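## Task

A corner-shaped wooden block rests loosely on the palm of the robot hand, which faces upward. Rotate it inside the hand, using only the fingers and thumb, until its orientation in the hand matches the two goal images. It may touch only the hand, plus the wrist camera, that camera's post and the arm's final link, and only while it is being turned. It fails if it touches anything else or leaves the hand. The arm and wrist must not move and the palm must stay facing up throughout, or it fails. To finish, the block must rest still in the palm or fingers for a moment. It must not touch the wrist, the two plates at the thumb's base, the camera, its post or the arm's end. No hand motor may read moving or overload, or be building toward a shutdown; a motor that was dead from the start is excused. Then declare the task done.

## Robot and tools

Robot: one six-joint arm ending in a right hand with sixteen hinge motors: index, middle and ring fingers plus a thumb. Here the arm must never move. Every command keeps the six pose numbers at 0, which re-asks for the same Hand target. Only the hand numbers change. Avoid the move tool: it would shift the arm and fail the task.

Frames: poses, velocities and camera poses are given in the arm's base frame. The hand point sits just off the palm, between the index and middle knuckles. In its own axes, +z runs along straight fingers toward the tips, +x runs across the palm away from the thumb, and +y comes out of the palm face. With the palm up, +y in the hand points skyward.

execute_actions(actions, cameras): actions is a list of actions. Each action is a table of 1 to 15 rows, and each row is one 1/30 s control step. A table with fewer than 15 rows repeats its last row until the step count reaches 15, so one action lasts 0.5 s. A row has 24 numbers, each in [-1, 1].
- Numbers 1-6 are dx, dy, dz, rx, ry, rz: an offset from the Hand target at the start of the action, along base-frame axes. 1.0 equals 0.6 m or 180 deg. Keep all six at 0.
- Numbers 7-22 are absolute goal positions for the hinges, scaled linearly between each hinge's two stops. The order is index_mcp, index_abd, index_pip, index_dip, thumb_cmc, thumb_axl, thumb_mcp, thumb_ipl, middle_mcp, middle_abd, middle_pip, middle_dip, ring_mcp, ring_abd, ring_pip, ring_dip.
- Number 23 is current_limit: a current cap for all motors, linear from 0 mA at -1 to 550 mA at +1, with a floor of 11 mA.
- Number 24 is speed: each set-point moves at (speed+1)/2 of 8.5 rad/s.
- At the start these are +0.4 and -0.6, and the last values sent stay in force.

Hinge scales, giving degrees at +1 and at -1 and then the straight value:
- Finger _mcp (bends at the knuckle toward the palm): +128/-18, straight at -0.75.
- Finger _abd (sideways, away from the thumb): +60/-60, straight at 0. Neighbouring straight fingers collide at about 10 deg.
- Finger _pip: +108/-29, straight at -0.58.
- Finger _dip: +117/-21, straight at -0.70.
- thumb_cmc (swings the thumb from beside the palm to in front of it): +120/-20, straight at -0.71.
- thumb_axl (rolls the thumb about its own line): +140/-27, straight at -0.68.
- thumb_mcp: +109/-69, straight at -0.23.
- thumb_ipl: +108/-77, straight at -0.17.
With thumb_axl straight, bending the thumb curls it toward +z. With thumb_axl near +0.40, bending follows the cmc swing direction. Curling fingers first lift their tips toward +y, off the palm.

Before the first hand command, fetch a result, for example with an empty actions list (this also returns images). Then copy the shown goals, limit and speed, because any 0 you send is a real command. Camera images come back only for an empty list or when cameras names them. Camera names are cam_high, cam_low and cam_wrist; ["all"] requests every camera.

Results show the hand point pose (end_effector_position in m, end_effector_quat_wxyz), velocities, Hand target, joint data, wrist force/torque and hand lines. The hand lines follow motor order:
- hand_goal: goals as sent.
- hand_measured: actual hinge positions on the same scale.
- hand_current_ma: positive pushes toward -1.
- hand_state: moving, goal (settled within 0.02), blocked (stopped short while pushing) or overload (shut down).
- hand_current_limit and hand_speed.
A motor at 495 mA or more gains seconds on a counter and loses them when below that. At 5 s it shuts off for 10 s. Keep grips light and avoid pressing goals deep into the object. A motor reading overload at the very first result is permanently off and limp. A finger presses only while its goal lies past the object's surface, and gear friction can keep some grip after the goal is eased.

wait(seconds 0-10, cameras): lets time pass with the last command held. stop(cameras): brakes a running move. zoom_image(camera, region [x0,y0,x1,y1] in pixels, at most 504x504): enlarges part of that camera's newest image (896x504). show_instructions(): displays the goal pictures again. zero_wrist_force(): re-zeroes the wrist sensor. finished_scene(scene): ends the scene with its number (1 or 2) and cannot be reversed; make no further call in that reply. Scene 1 is practice.

Thinking time passes in the simulation while the last command holds. Motors heat when loaded; at 85 C the arm locks. A fault or arm stop blocks new hand numbers.

What to avoid:
- Any arm or wrist motion, or any tilt of the palm.
- Flicking the object off the hand, or letting it touch the table or surroundings.
- Fast, high-current finger slams.
- Finishing while any motor still reads moving, or while the piece rests against the wrist, the thumb-base plates or the camera mast.

Roll the piece in small steps and check cam_wrist between steps. Finally open the fingers gently, with moderate current, so every state settles to goal or a light blocked.

Each tool is called as name(argument=value, ...), one argument or row to a line, values as JSON.

Reference images:

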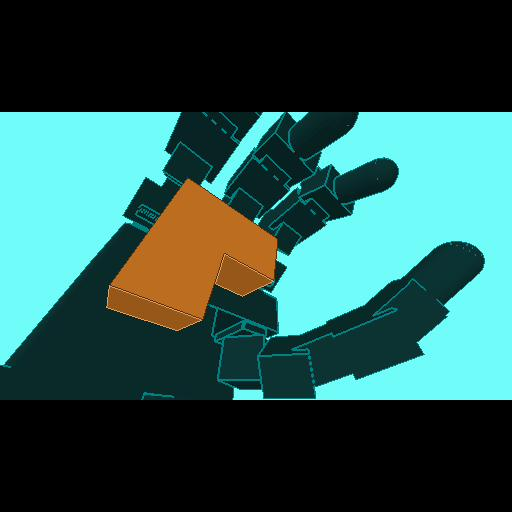

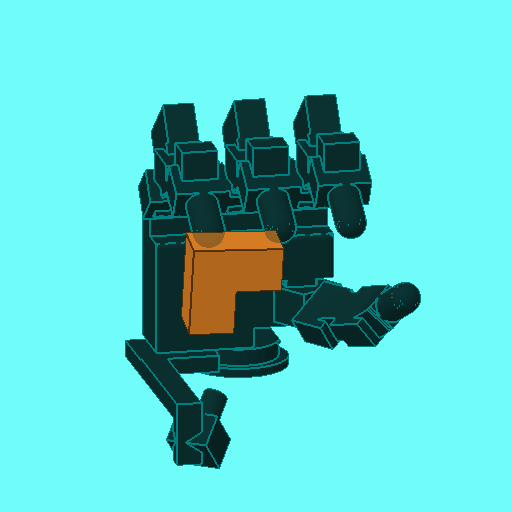

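## Session

execute_actions(
  actions=[],
)

zoom_image(
  camera="cam_high",
  region=[480, 160, 640, 340],
)

zoom_image(
  camera="cam_low",
  region=[440, 0, 640, 100],
)

Nothing of this call was run. Scene 2 begins with your next reply.

Nothing of this call was run. Scene 2 begins with your next reply.

Nothing of this call was run. Scene 2 begins with your next reply.

execute_actions(
  actions=[],
)

zoom_image(
  camera="cam_high",
  region=[480, 160, 640, 340],
)

zoom_image(
  camera="cam_low",
  region=[440, 0, 640, 100],
)

Scene clock: 0.00 s.
end_effector_position=(+0.6149, +0.0624, +0.4092) hand_goal=(-0.046, +0.000, +0.008, -0.280, +0.104, -0.266, -0.032, +0.018, -0.046, +0.000, +0.008, -0.280, -0.046, +0.000, +0.008, -0.280) hand_measured=(-0.106, +0.000, -0.004, -0.290, +0.060, -0.280, -0.040, +0.010, -0.094, +0.000, -0.004, -0.290, -0.106, +0.000, -0.006, -0.290) hand_current_ma=(-34, +0, -4, -3, -23, -7, -4, -4, -27, +0, -4, -4, -35, +0, -5, -3) hand_state=(blocked, goal, goal, goal, blocked, goal, goal, goal, blocked, goal, goal, goal, blocked, goal, goal, goal) hand_current_limit=0.40 hand_speed=-0.60 end_effector_quat_wxyz=(+0.492, +0.465, +0.525, +0.516)
Joint positions: [-0.187 -1.173 2.195 -4.18 -1.3 -0.032]
Joint velocities: within noise
Joint torques (N m): no reading
Wrist force (N): no reading
Wrist torque (N m): no reading
Wrist force, peak (N): no reading
Hand target: +0.6149, +0.0624, +0.4092; +0.492, +0.465, +0.525, +0.516

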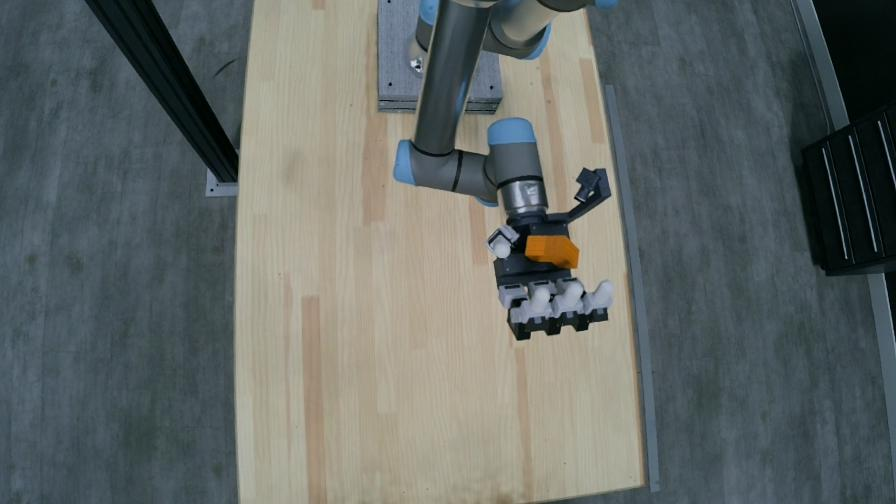

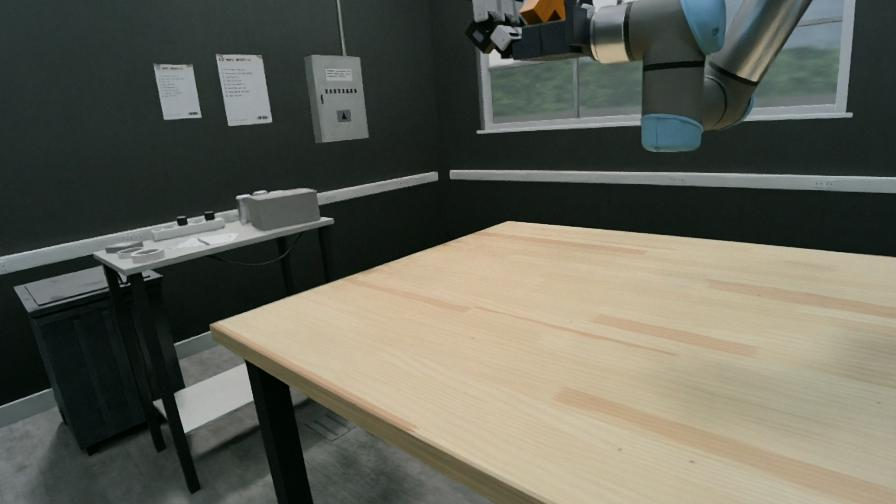

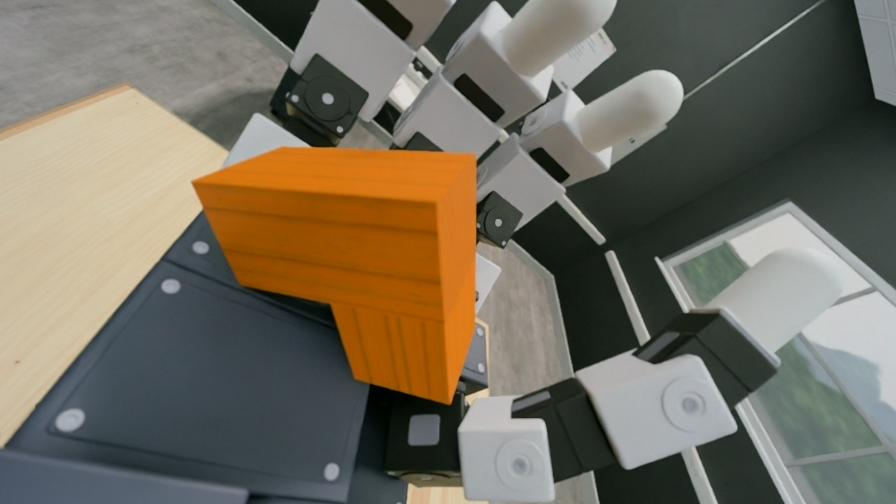

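Scaled by 2.800 from the camera's 896x504 image, which has a finer 1280x720 frame.

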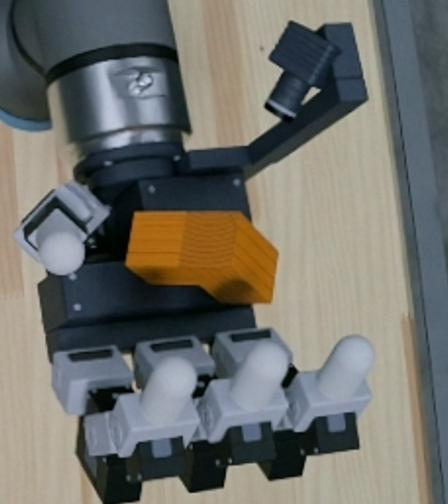

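Scaled by 2.520 from the camera's 896x504 image, which has a finer 1280x720 frame.

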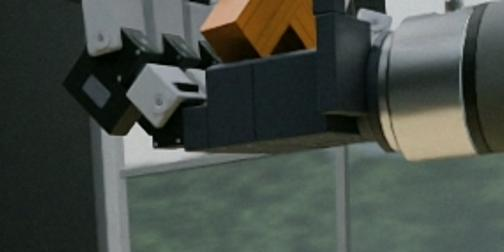

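zoom_image(
  camera="cam_high",
  region=[515, 225, 590, 275],
)

zoom_image(
  camera="cam_low",
  region=[500, 0, 600, 50],
)

zoom_image(
  camera="cam_wrist",
  region=[150, 120, 550, 420],
)

Scaled by 6.720 from the camera's 896x504 image, which has a finer 1280x720 frame.

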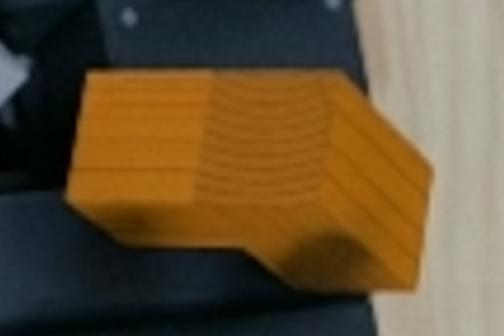

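Scaled by 5.040 from the camera's 896x504 image, which has a finer 1280x720 frame.

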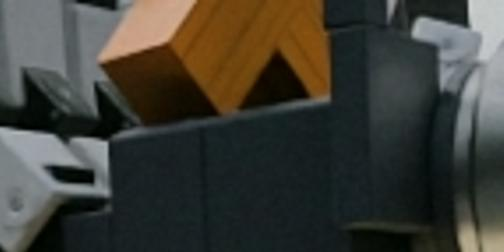

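Scaled by 1.260 from the camera's 896x504 image, which has a finer 1280x720 frame.

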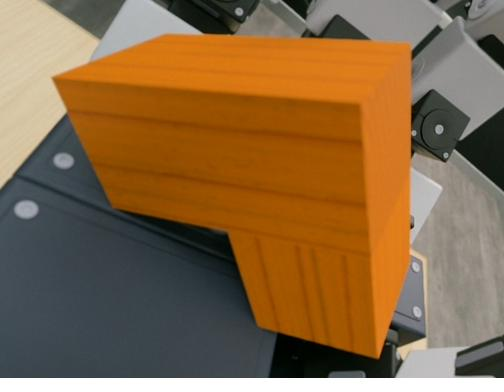

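execute_actions(
  actions=[
    [[0,0,0,0,0,0,-0.046,0,0.008,-0.28,0.104,-0.266,-0.032,0.018,-0.046,0,0.008,-0.28,-0.04,0,0.81,0.32,0.4,-0.6]],
    [[0,0,0,0,0,0,-0.046,0,0.008,-0.28,0.104,-0.266,-0.032,0.018,-0.046,0,0.008,-0.28,0.23,0,0.737,0.174,0.2,-0.85]],
  ],
  cameras=["cam_wrist","cam_high"],
)

zoom_image(
  camera="cam_high",
  region=[490, 200, 620, 345],
)

Scene clock: 11.67 s.
end_effector_position=(+0.6149, +0.0624, +0.4092) hand_goal=(-0.046, +0.000, +0.008, -0.280, +0.104, -0.266, -0.032, +0.018, -0.046, +0.000, +0.008, -0.280, +0.230, +0.000, +0.736, +0.174) hand_measured=(-0.106, +0.000, -0.004, -0.290, +0.060, -0.280, -0.040, +0.010, -0.094, +0.000, -0.004, -0.290, +0.052, +0.000, +0.666, +0.150) hand_current_ma=(-34, +0, -4, -3, -23, -7, -4, -4, -27, +0, -4, -4, -137, +0, -39, -10) hand_state=(blocked, goal, goal, goal, blocked, goal, goal, goal, blocked, goal, goal, goal, blocked, goal, blocked, blocked) hand_current_limit=0.20 hand_speed=-0.85 end_effector_quat_wxyz=(+0.492, +0.465, +0.525, +0.516)
Joint positions: [-0.187 -1.173 2.195 -4.18 -1.3 -0.032]
Joint torques (N m): [3.05 -28.62 -11.19 -2.56 -0.29 -0.57]
Wrist force (N): [0.1 -0.1 -0.4]
Wrist torque (N m): [-0.01 0.00 0.01]
Wrist force, peak (N): [0.4 0.4 -0.5]
Hand target: +0.6149, +0.0624, +0.4092; +0.492, +0.465, +0.525, +0.516
Off the commanded pose: 0.000 m, 0 deg.
Images, in order (width x height): cam_high 896x504, cam_wrist 896x504.

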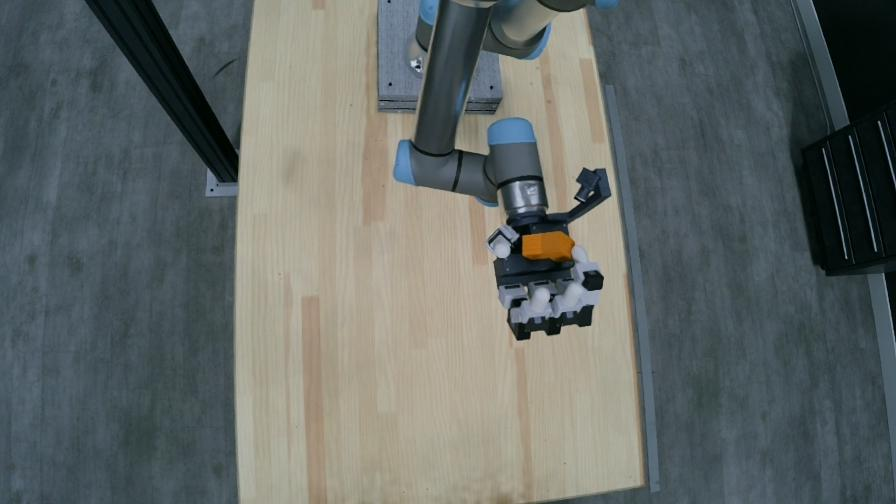

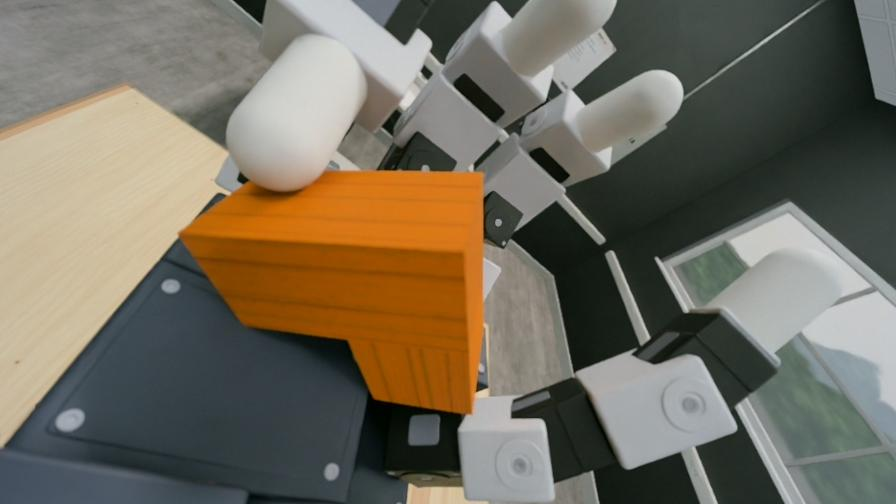

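Scaled by 3.476 from the camera's 896x504 image, which has a finer 1280x720 frame.

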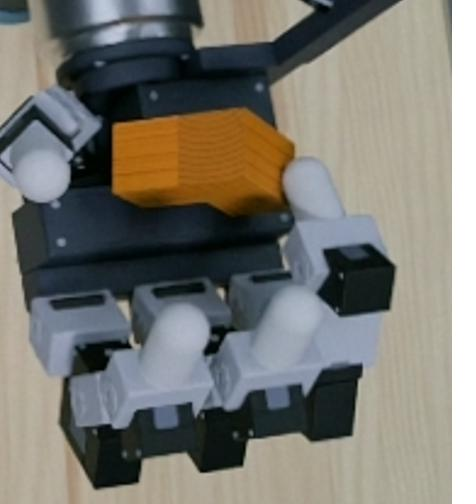

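execute_actions(
  actions=[
    [[0,0,0,0,0,0,-0.046,0,0.008,-0.28,0.104,-0.266,-0.032,0.018,-0.046,0,0.008,-0.28,0.45,0,0.59,0.12,0.3,-0.85]],
  ],
  cameras=["cam_wrist"],
)

execute_actions(
  actions=[],
  cameras=["cam_wrist","cam_high"],
)

zoom_image(
  camera="cam_high",
  region=[490, 200, 620, 345],
)

Scene clock: 12.60 s.
end_effector_position=(+0.6149, +0.0624, +0.4092) hand_goal=(-0.046, +0.000, +0.008, -0.280, +0.104, -0.266, -0.032, +0.018, -0.046, +0.000, +0.008, -0.280, +0.450, +0.000, +0.590, +0.120) hand_measured=(-0.106, +0.000, -0.004, -0.290, +0.060, -0.280, -0.040, +0.010, -0.094, +0.000, -0.004, -0.290, +0.300, +0.000, +0.544, +0.106) hand_current_ma=(-34, +0, -4, -3, -23, -7, -4, -4, -27, +0, -4, -4, -109, +0, -23, -5) hand_state=(blocked, goal, goal, goal, blocked, goal, goal, goal, blocked, goal, goal, goal, blocked, goal, blocked, goal) hand_current_limit=0.30 hand_speed=-0.85 end_effector_quat_wxyz=(+0.492, +0.465, +0.525, +0.516)
Joint positions: [-0.187 -1.173 2.195 -4.18 -1.3 -0.032]
Joint torques (N m): [3.75 -28.53 -11.28 -2.72 -0.4 -0.59]
Wrist force (N): [0.1 -0.3 -0.1]
Wrist torque (N m): [-0.07 -0.01 0.00]
Wrist force, peak (N): [0.3 0.0 -0.6]
Hand target: +0.6149, +0.0624, +0.4092; +0.492, +0.465, +0.525, +0.516
Off the commanded pose: 0.000 m, 0 deg.
Images, in order (width x height): cam_wrist 896x504.

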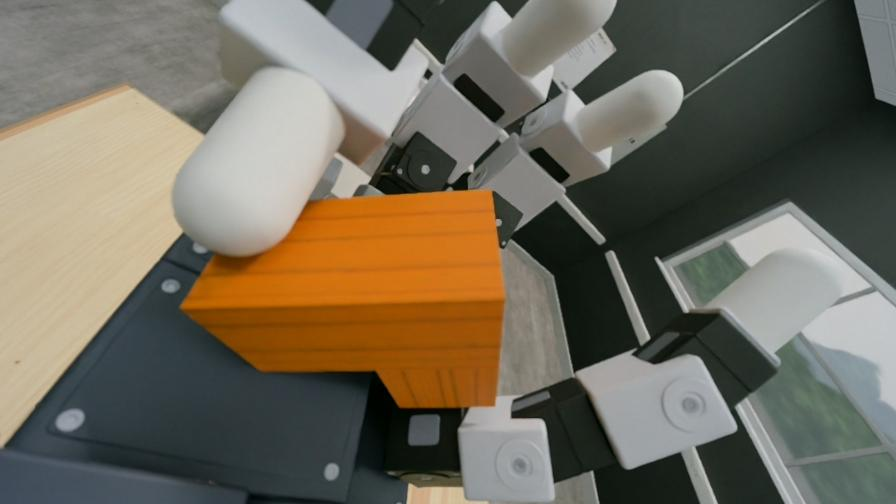

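Scene clock: 12.60 s.
end_effector_position=(+0.6149, +0.0624, +0.4092) hand_goal=(-0.046, +0.000, +0.008, -0.280, +0.104, -0.266, -0.032, +0.018, -0.046, +0.000, +0.008, -0.280, +0.450, +0.000, +0.590, +0.120) hand_measured=(-0.106, +0.000, -0.004, -0.290, +0.060, -0.280, -0.040, +0.010, -0.094, +0.000, -0.004, -0.290, +0.300, +0.000, +0.544, +0.106) hand_current_ma=(-34, +0, -4, -3, -23, -7, -4, -4, -27, +0, -4, -4, -109, +0, -23, -5) hand_state=(blocked, goal, goal, goal, blocked, goal, goal, goal, blocked, goal, goal, goal, blocked, goal, blocked, goal) hand_current_limit=0.30 hand_speed=-0.85 end_effector_quat_wxyz=(+0.492, +0.465, +0.525, +0.516)
Joint positions: [-0.187 -1.173 2.195 -4.18 -1.3 -0.032]
Joint velocities: within noise
Joint torques (N m): [3.75 -28.53 -11.28 -2.72 -0.4 -0.59]
Wrist force (N): [0.1 -0.3 -0.1]
Wrist torque (N m): [-0.07 -0.01 0.00]
Wrist force, peak (N): [0.1 -0.3 -0.1]
Hand target: +0.6149, +0.0624, +0.4092; +0.492, +0.465, +0.525, +0.516
Off the commanded pose: 0.000 m, 0 deg.
Images, in order (width x height): cam_high 896x504, cam_wrist 896x504.

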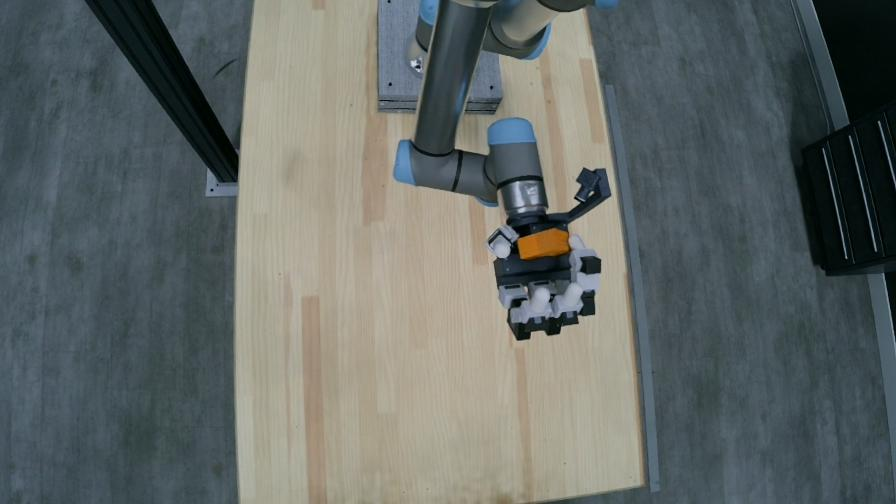

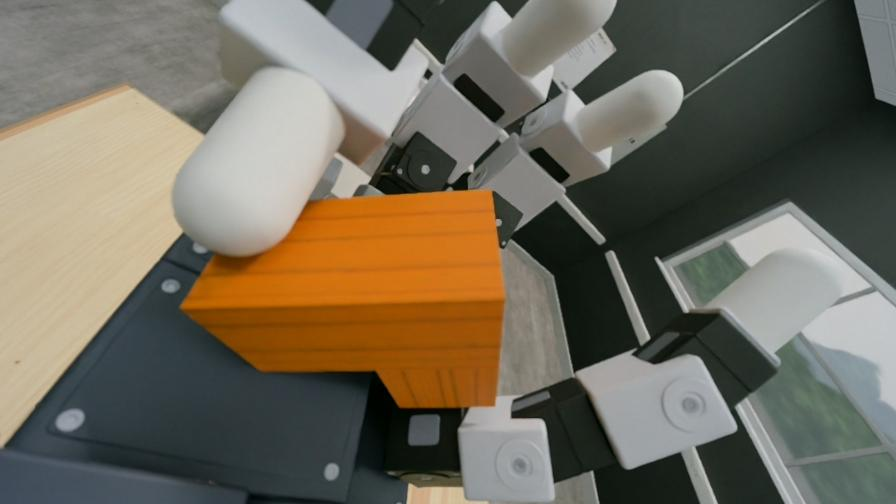

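Scaled by 3.476 from the camera's 896x504 image, which has a finer 1280x720 frame.

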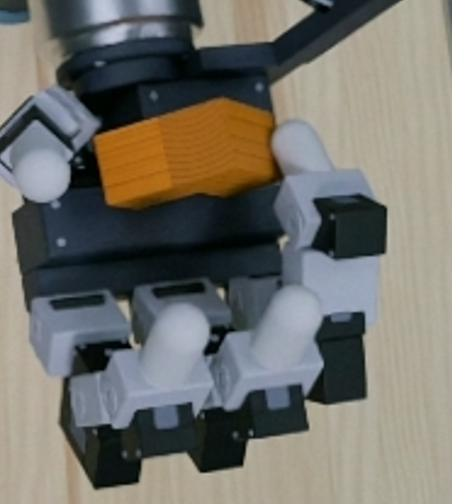

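execute_actions(
  actions=[
    [[0,0,0,0,0,0,-0.046,0,0.008,-0.28,0.104,-0.266,-0.032,0.018,-0.046,0,0.008,-0.28,0.65,0,0.45,0.12,0.3,-0.85]],
  ],
  cameras=["cam_wrist","cam_high"],
)

zoom_image(
  camera="cam_high",
  region=[490, 200, 620, 345],
)

Scene clock: 13.63 s.
end_effector_position=(+0.6149, +0.0624, +0.4092) hand_goal=(-0.046, +0.000, +0.008, -0.280, +0.104, -0.266, -0.032, +0.018, -0.046, +0.000, +0.008, -0.280, +0.650, +0.000, +0.450, +0.120) hand_measured=(-0.106, +0.000, -0.004, -0.290, +0.060, -0.280, -0.040, +0.010, -0.094, +0.000, -0.004, -0.290, +0.508, +0.000, +0.402, +0.102) hand_current_ma=(-34, +0, -4, -3, -23, -7, -4, -4, -27, +0, -4, -4, -102, +0, -25, -7) hand_state=(blocked, goal, goal, goal, blocked, goal, goal, goal, blocked, goal, goal, goal, blocked, goal, blocked, goal) hand_current_limit=0.30 hand_speed=-0.85 end_effector_quat_wxyz=(+0.492, +0.465, +0.525, +0.516)
Joint positions: [-0.187 -1.173 2.195 -4.18 -1.3 -0.032]
Joint torques (N m): [3.55 -28.61 -10.95 -2.86 -0.52 -0.83]
Wrist force (N): [-0.1 -0.3 -0.1]
Wrist torque (N m): [-0.08 0.01 -0.01]
Wrist force, peak (N): [0.5 -0.2 -0.3]
Hand target: +0.6149, +0.0624, +0.4092; +0.492, +0.465, +0.525, +0.516
Off the commanded pose: 0.000 m, 0 deg.
Images, in order (width x height): cam_high 896x504, cam_wrist 896x504.

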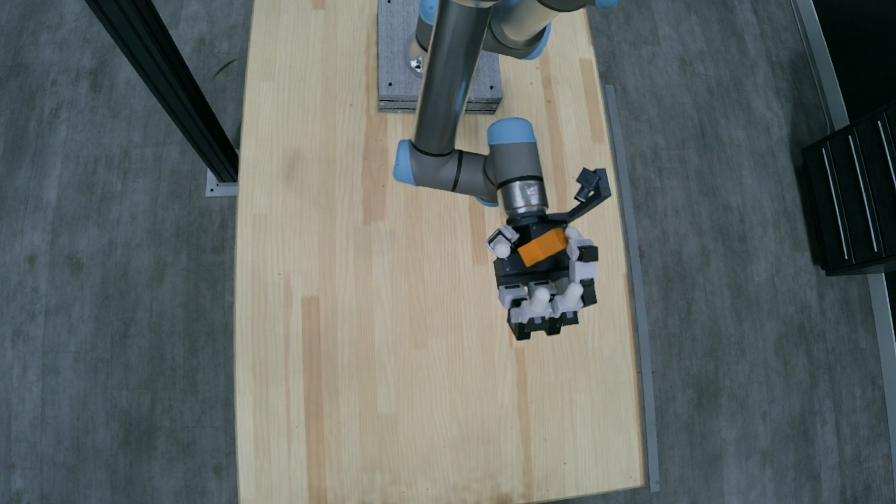

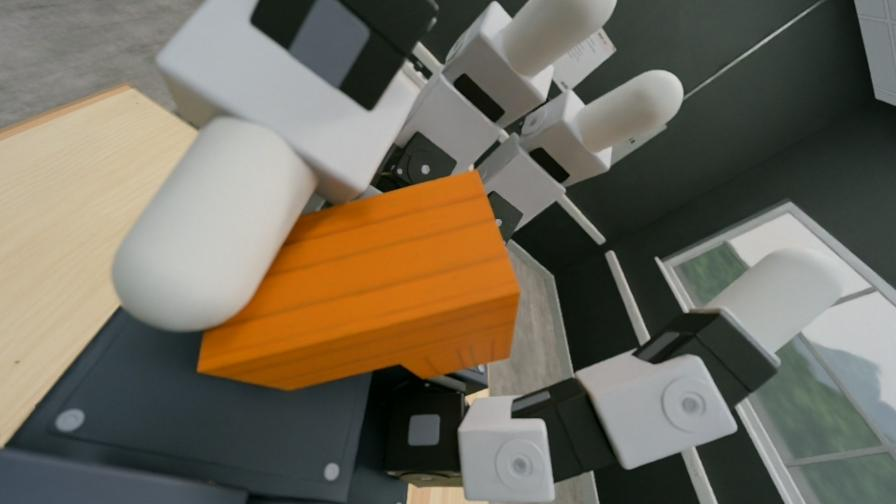

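Scaled by 3.476 from the camera's 896x504 image, which has a finer 1280x720 frame.

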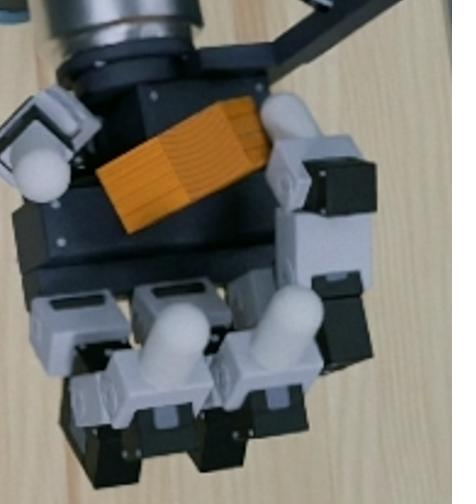

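execute_actions(
  actions=[
    [[0,0,0,0,0,0,-0.046,0,0.008,-0.28,0.104,-0.266,-0.032,0.018,-0.046,0,0.008,-0.28,0.82,0,0.34,0.12,0.3,-0.85]],
  ],
  cameras=["cam_wrist","cam_high"],
)

zoom_image(
  camera="cam_high",
  region=[490, 200, 620, 345],
)

execute_actions(
  actions=[],
  cameras=["cam_low"],
)

zoom_image(
  camera="cam_low",
  region=[450, 0, 650, 80],
)

Scene clock: 16.00 s.
end_effector_position=(+0.6149, +0.0624, +0.4092) hand_goal=(-0.046, +0.000, +0.008, -0.280, +0.104, -0.266, -0.032, +0.018, -0.046, +0.000, +0.008, -0.280, +0.820, +0.000, +0.340, +0.120) hand_measured=(-0.106, +0.000, -0.004, -0.290, +0.060, -0.280, -0.040, +0.010, -0.094, +0.000, -0.004, -0.290, +0.760, +0.002, +0.328, +0.108) hand_current_ma=(-34, +0, -4, -3, -23, -7, -4, -4, -27, +0, -4, -4, -35, +0, -5, -4) hand_state=(blocked, goal, goal, goal, blocked, goal, goal, goal, blocked, goal, goal, goal, blocked, goal, goal, goal) hand_current_limit=0.30 hand_speed=-0.85 end_effector_quat_wxyz=(+0.492, +0.465, +0.525, +0.516)
Joint positions: [-0.187 -1.173 2.195 -4.18 -1.3 -0.032]
Joint torques (N m): [4.68 -27.14 -9.2 -3.18 -0.72 -1.12]
Wrist force (N): [0.4 0.1 -0.4]
Wrist torque (N m): [-0.02 -0.05 0.05]
Wrist force, peak (N): [0.3 -0.4 -0.5]
Hand target: +0.6149, +0.0624, +0.4092; +0.492, +0.465, +0.525, +0.516
Off the commanded pose: 0.000 m, 0 deg.
Images, in order (width x height): cam_high 896x504, cam_wrist 896x504.

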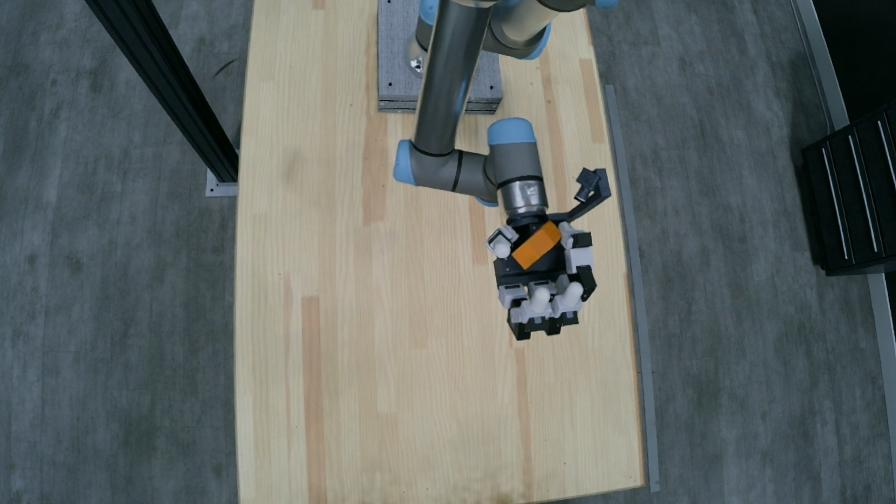

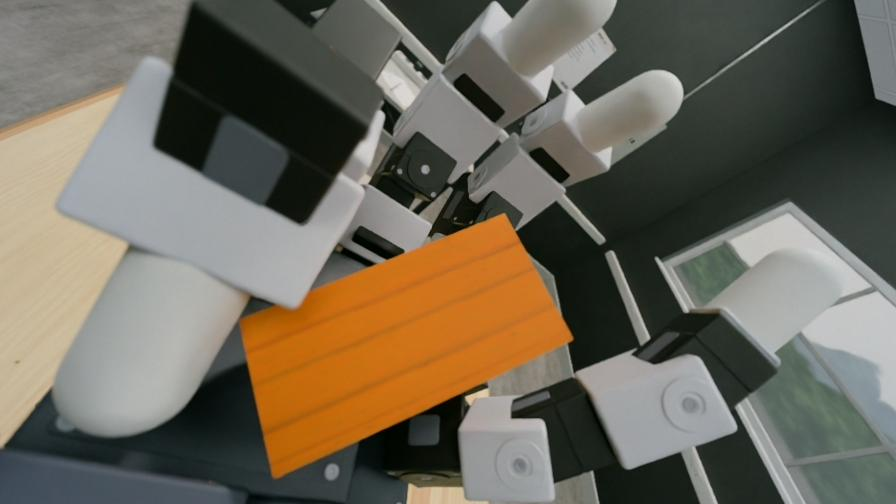

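Scaled by 3.476 from the camera's 896x504 image, which has a finer 1280x720 frame.

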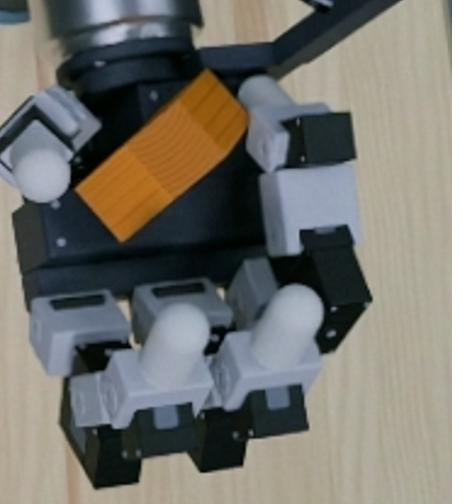

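Scene clock: 16.00 s.
end_effector_position=(+0.6149, +0.0624, +0.4092) hand_goal=(-0.046, +0.000, +0.008, -0.280, +0.104, -0.266, -0.032, +0.018, -0.046, +0.000, +0.008, -0.280, +0.820, +0.000, +0.340, +0.120) hand_measured=(-0.106, +0.000, -0.004, -0.290, +0.060, -0.280, -0.040, +0.010, -0.094, +0.000, -0.004, -0.290, +0.760, +0.002, +0.328, +0.108) hand_current_ma=(-34, +0, -4, -3, -23, -7, -4, -4, -27, +0, -4, -4, -35, +0, -5, -4) hand_state=(blocked, goal, goal, goal, blocked, goal, goal, goal, blocked, goal, goal, goal, blocked, goal, goal, goal) hand_current_limit=0.30 hand_speed=-0.85 end_effector_quat_wxyz=(+0.492, +0.465, +0.525, +0.516)
Joint positions: [-0.187 -1.173 2.195 -4.18 -1.3 -0.032]
Joint velocities: within noise
Joint torques (N m): [4.68 -27.14 -9.2 -3.18 -0.72 -1.12]
Wrist force (N): [0.4 0.1 -0.4]
Wrist torque (N m): [-0.02 -0.05 0.05]
Wrist force, peak (N): [0.4 0.1 -0.4]
Hand target: +0.6149, +0.0624, +0.4092; +0.492, +0.465, +0.525, +0.516
Off the commanded pose: 0.000 m, 0 deg.
Images, in order (width x height): cam_low 896x504.

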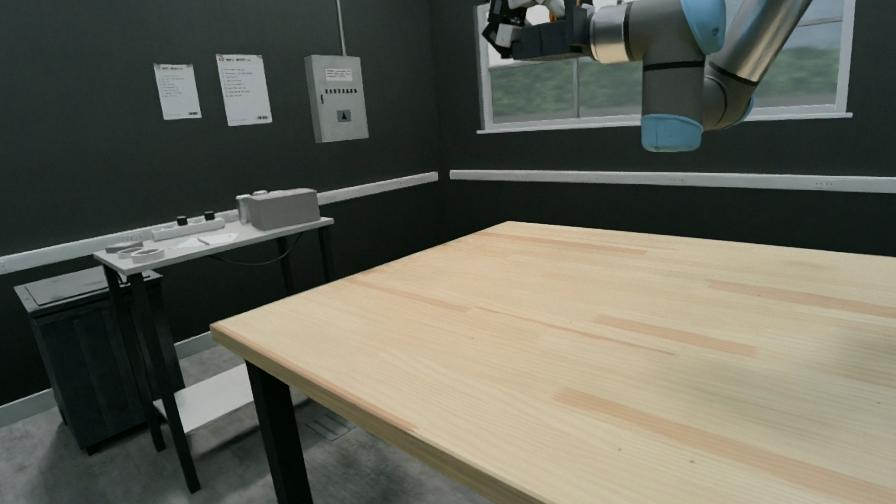

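Scaled by 2.520 from the camera's 896x504 image, which has a finer 1280x720 frame.

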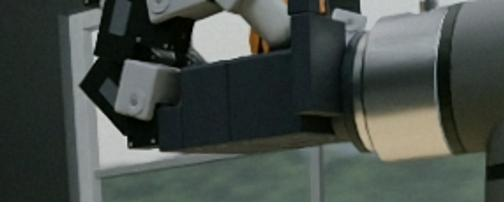

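execute_actions(
  actions=[
    [[0,0,0,0,0,0,-0.046,0,0.008,-0.28,0.104,-0.677,-0.56,0.157,-0.03,0,0.66,-0.04,0.82,0,0.34,0.12,0.3,-0.7]],
    [[0,0,0,0,0,0,-0.046,0,0.008,-0.28,0.55,-0.677,-0.56,0.157,-0.03,0,0.66,-0.04,0.82,0,0.34,0.12,0.3,-0.85]],
  ],
  cameras=["cam_wrist","cam_high"],
)

zoom_image(
  camera="cam_high",
  region=[490, 200, 620, 345],
)

Scene clock: 19.57 s.
end_effector_position=(+0.6149, +0.0624, +0.4092) hand_goal=(-0.046, +0.000, +0.008, -0.280, +0.550, -0.678, -0.560, +0.156, -0.030, +0.000, +0.660, -0.040, +0.820, +0.000, +0.340, +0.120) hand_measured=(-0.106, +0.000, -0.004, -0.290, +0.528, -0.668, -0.558, +0.148, -0.066, +0.000, +0.656, -0.050, +0.760, +0.002, +0.328, +0.108) hand_current_ma=(-34, +0, -4, -3, -10, +4, +1, -4, -19, +0, -1, -3, -35, +0, -5, -4) hand_state=(blocked, goal, goal, goal, blocked, goal, goal, goal, blocked, goal, goal, goal, blocked, goal, goal, goal) hand_current_limit=0.30 hand_speed=-0.85 end_effector_quat_wxyz=(+0.492, +0.465, +0.525, +0.516)
Joint positions: [-0.187 -1.173 2.195 -4.18 -1.3 -0.032]
Joint torques (N m): [4.86 -26.12 -8.26 -3.18 -1.06 -1.35]
Wrist force (N): [0.3 -0.1 -0.5]
Wrist torque (N m): [-0.07 -0.03 0.01]
Wrist force, peak (N): [0.5 -0.4 -0.4]
Hand target: +0.6149, +0.0624, +0.4092; +0.492, +0.465, +0.525, +0.516
Off the commanded pose: 0.000 m, 0 deg.
Images, in order (width x height): cam_high 896x504, cam_wrist 896x504.

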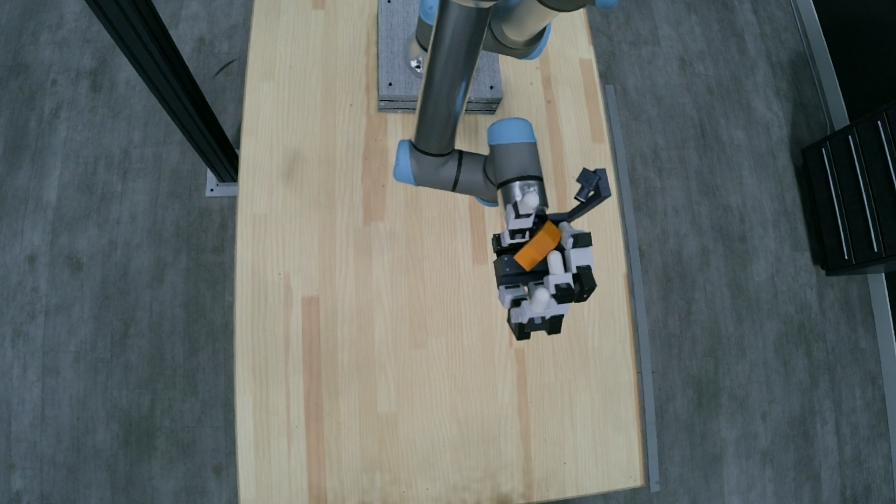

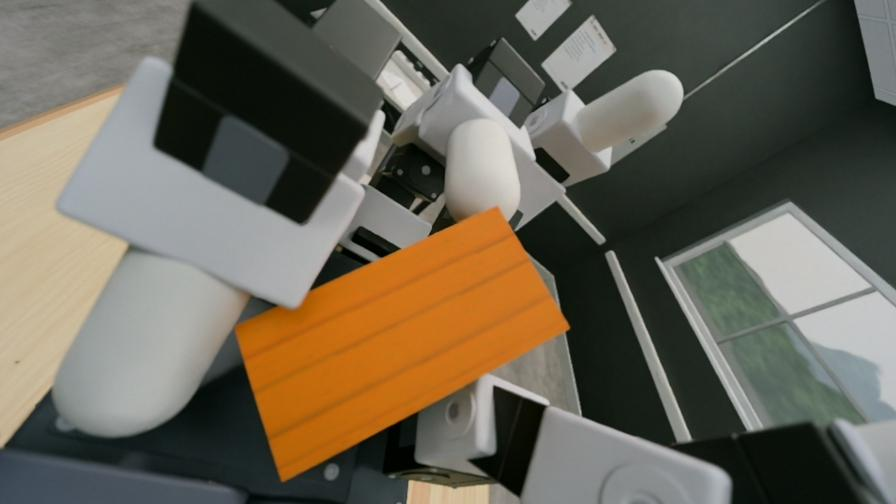

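Scaled by 3.476 from the camera's 896x504 image, which has a finer 1280x720 frame.

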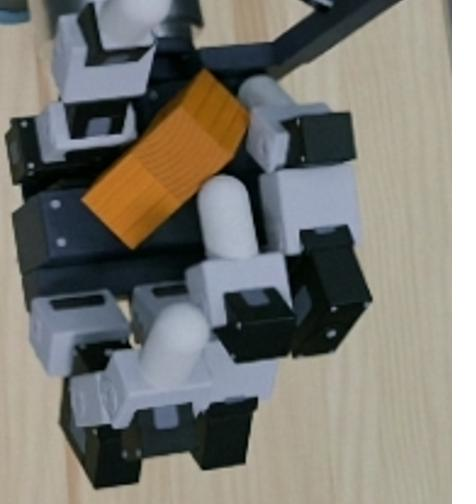

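execute_actions(
  actions=[
    [[0,0,0,0,0,0,-0.046,0,0.008,-0.28,0.55,-0.677,-0.56,0.157,-0.03,0,0.66,-0.04,0.24,0,0.59,-0.1,0.3,-0.8]],
    [[0,0,0,0,0,0,-0.046,0,0.008,-0.28,0.8,-0.677,-0.56,0.157,-0.03,0,0.66,-0.04,0.24,0,0.59,-0.1,0.3,-0.9]],
  ],
  cameras=["cam_wrist","cam_high"],
)

zoom_image(
  camera="cam_high",
  region=[490, 200, 620, 345],
)

Scene clock: 21.53 s.
end_effector_position=(+0.6149, +0.0624, +0.4092) hand_goal=(-0.046, +0.000, +0.008, -0.280, +0.800, -0.678, -0.560, +0.156, -0.030, +0.000, +0.660, -0.040, +0.240, +0.000, +0.590, -0.100) hand_measured=(-0.106, +0.000, -0.004, -0.290, +0.760, -0.668, -0.558, +0.148, -0.074, +0.000, +0.640, -0.050, +0.246, +0.002, +0.588, -0.088) hand_current_ma=(-34, +0, -4, -3, -20, +4, +1, -4, -24, +0, -8, -3, +2, +0, +0, +5) hand_state=(blocked, goal, goal, goal, blocked, goal, goal, goal, blocked, goal, goal, goal, goal, goal, goal, goal) hand_current_limit=0.30 hand_speed=-0.90 end_effector_quat_wxyz=(+0.492, +0.465, +0.525, +0.516)
Joint positions: [-0.187 -1.173 2.195 -4.18 -1.3 -0.032]
Joint torques (N m): [5.06 -26.39 -8.28 -3.29 -1.25 -1.54]
Wrist force (N): [0.2 -0.1 -0.3]
Wrist torque (N m): [-0.05 -0.03 -0.02]
Wrist force, peak (N): [0.5 0.0 -0.5]
Hand target: +0.6149, +0.0624, +0.4092; +0.492, +0.465, +0.525, +0.516
Off the commanded pose: 0.000 m, 0 deg.
Images, in order (width x height): cam_high 896x504, cam_wrist 896x504.

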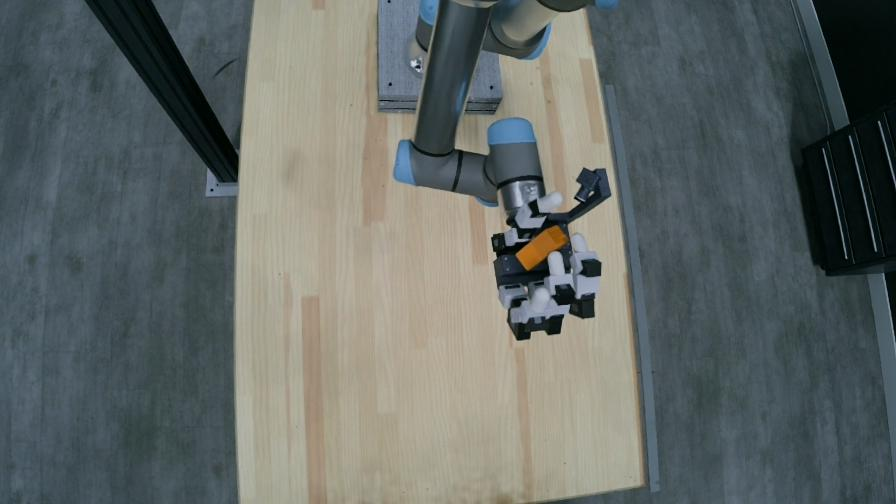

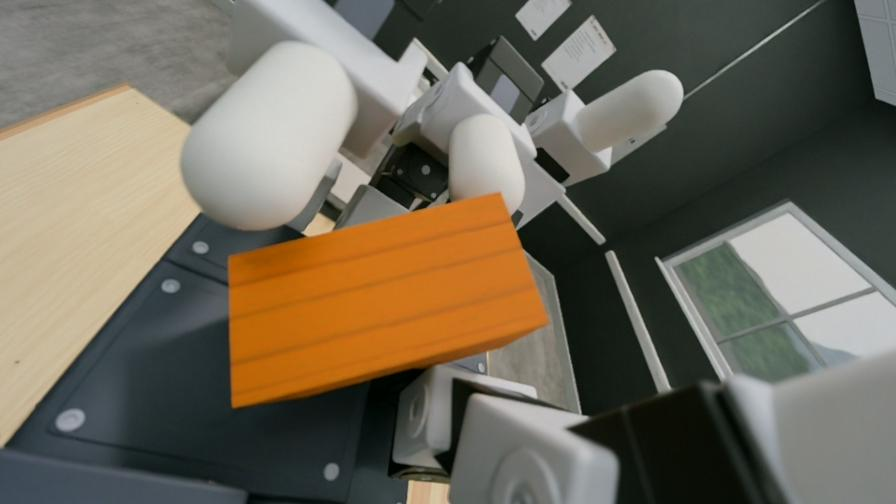

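Scaled by 3.476 from the camera's 896x504 image, which has a finer 1280x720 frame.

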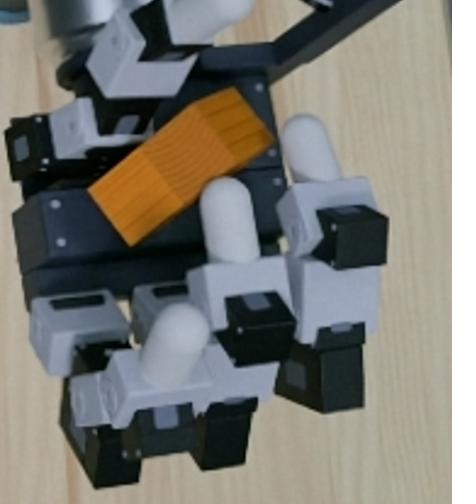

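execute_actions(
  actions=[
    [[0,0,0,0,0,0,-0.046,0,0.008,-0.28,0.8,-0.677,-0.3,0.25,-0.15,0,0.66,-0.04,0.1,0,0.66,-0.04,0.3,-0.9]],
    [[0,0,0,0,0,0,-0.046,0,0.008,-0.28,0.88,-0.677,-0.1,0.35,-0.15,0,0.66,-0.04,0.1,0,0.66,-0.04,0.3,-0.9]],
  ],
  cameras=["cam_wrist","cam_high"],
)

zoom_image(
  camera="cam_high",
  region=[490, 200, 620, 345],
)

Scene clock: 27.37 s.
end_effector_position=(+0.6149, +0.0624, +0.4092) hand_goal=(-0.046, +0.000, +0.008, -0.280, +0.880, -0.678, -0.100, +0.350, -0.150, +0.000, +0.660, -0.040, +0.100, +0.000, +0.660, -0.040) hand_measured=(-0.106, +0.000, -0.004, -0.290, +0.874, -0.670, -0.236, +0.340, -0.176, +0.000, +0.654, -0.048, +0.102, +0.002, +0.658, -0.050) hand_current_ma=(-34, +0, -4, -3, -2, +3, -124, -4, -12, +0, -1, -3, +0, +0, -1, -3) hand_state=(blocked, goal, goal, goal, goal, goal, blocked, goal, blocked, goal, goal, goal, goal, goal, goal, goal) hand_current_limit=0.30 hand_speed=-0.90 end_effector_quat_wxyz=(+0.492, +0.465, +0.525, +0.516)
Joint positions: [-0.187 -1.173 2.195 -4.18 -1.3 -0.032]
Joint torques (N m): [4.36 -25.22 -6.5 -3.36 -1.49 -2.12]
Wrist force (N): [0.1 -0.2 -0.1]
Wrist torque (N m): [-0.05 -0.01 -0.03]
Wrist force, peak (N): [0.1 -0.1 -0.8]
Hand target: +0.6149, +0.0624, +0.4092; +0.492, +0.465, +0.525, +0.516
Off the commanded pose: 0.000 m, 0 deg.
Images, in order (width x height): cam_high 896x504, cam_wrist 896x504.

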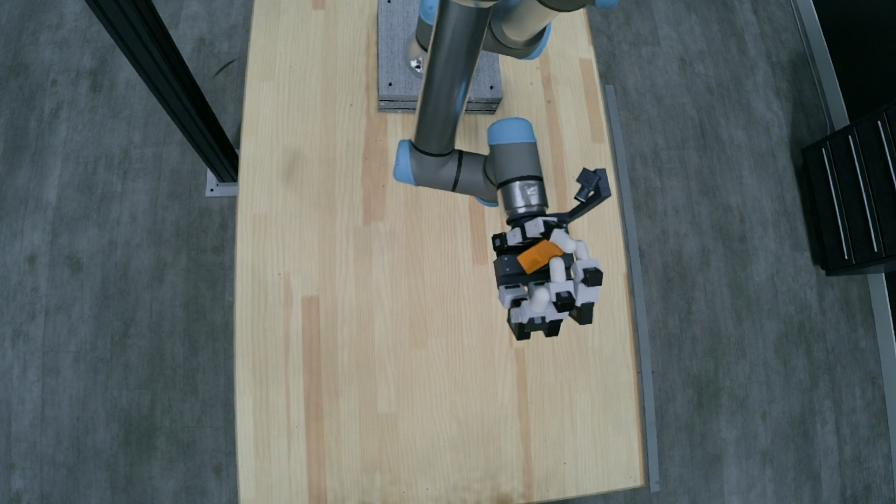

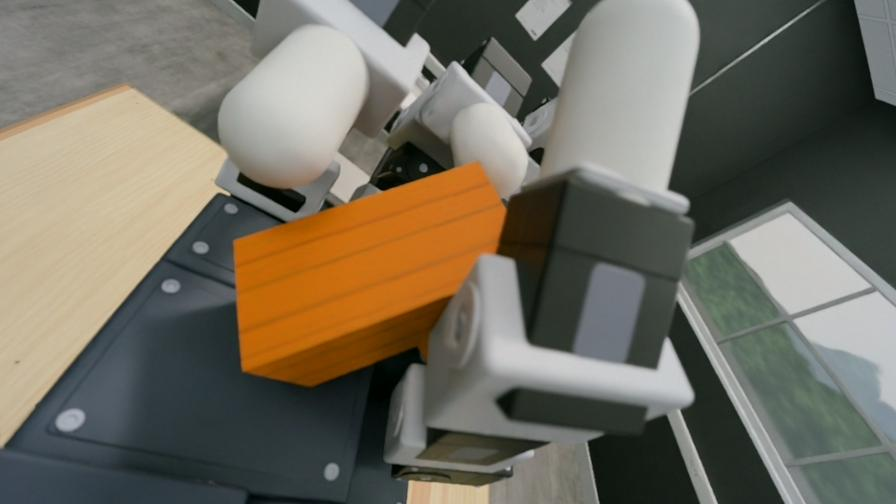

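Scaled by 3.476 from the camera's 896x504 image, which has a finer 1280x720 frame.

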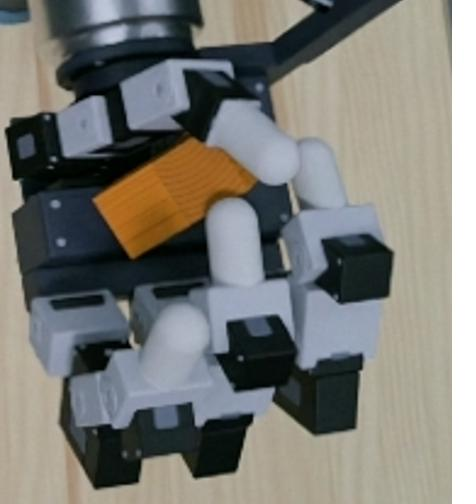

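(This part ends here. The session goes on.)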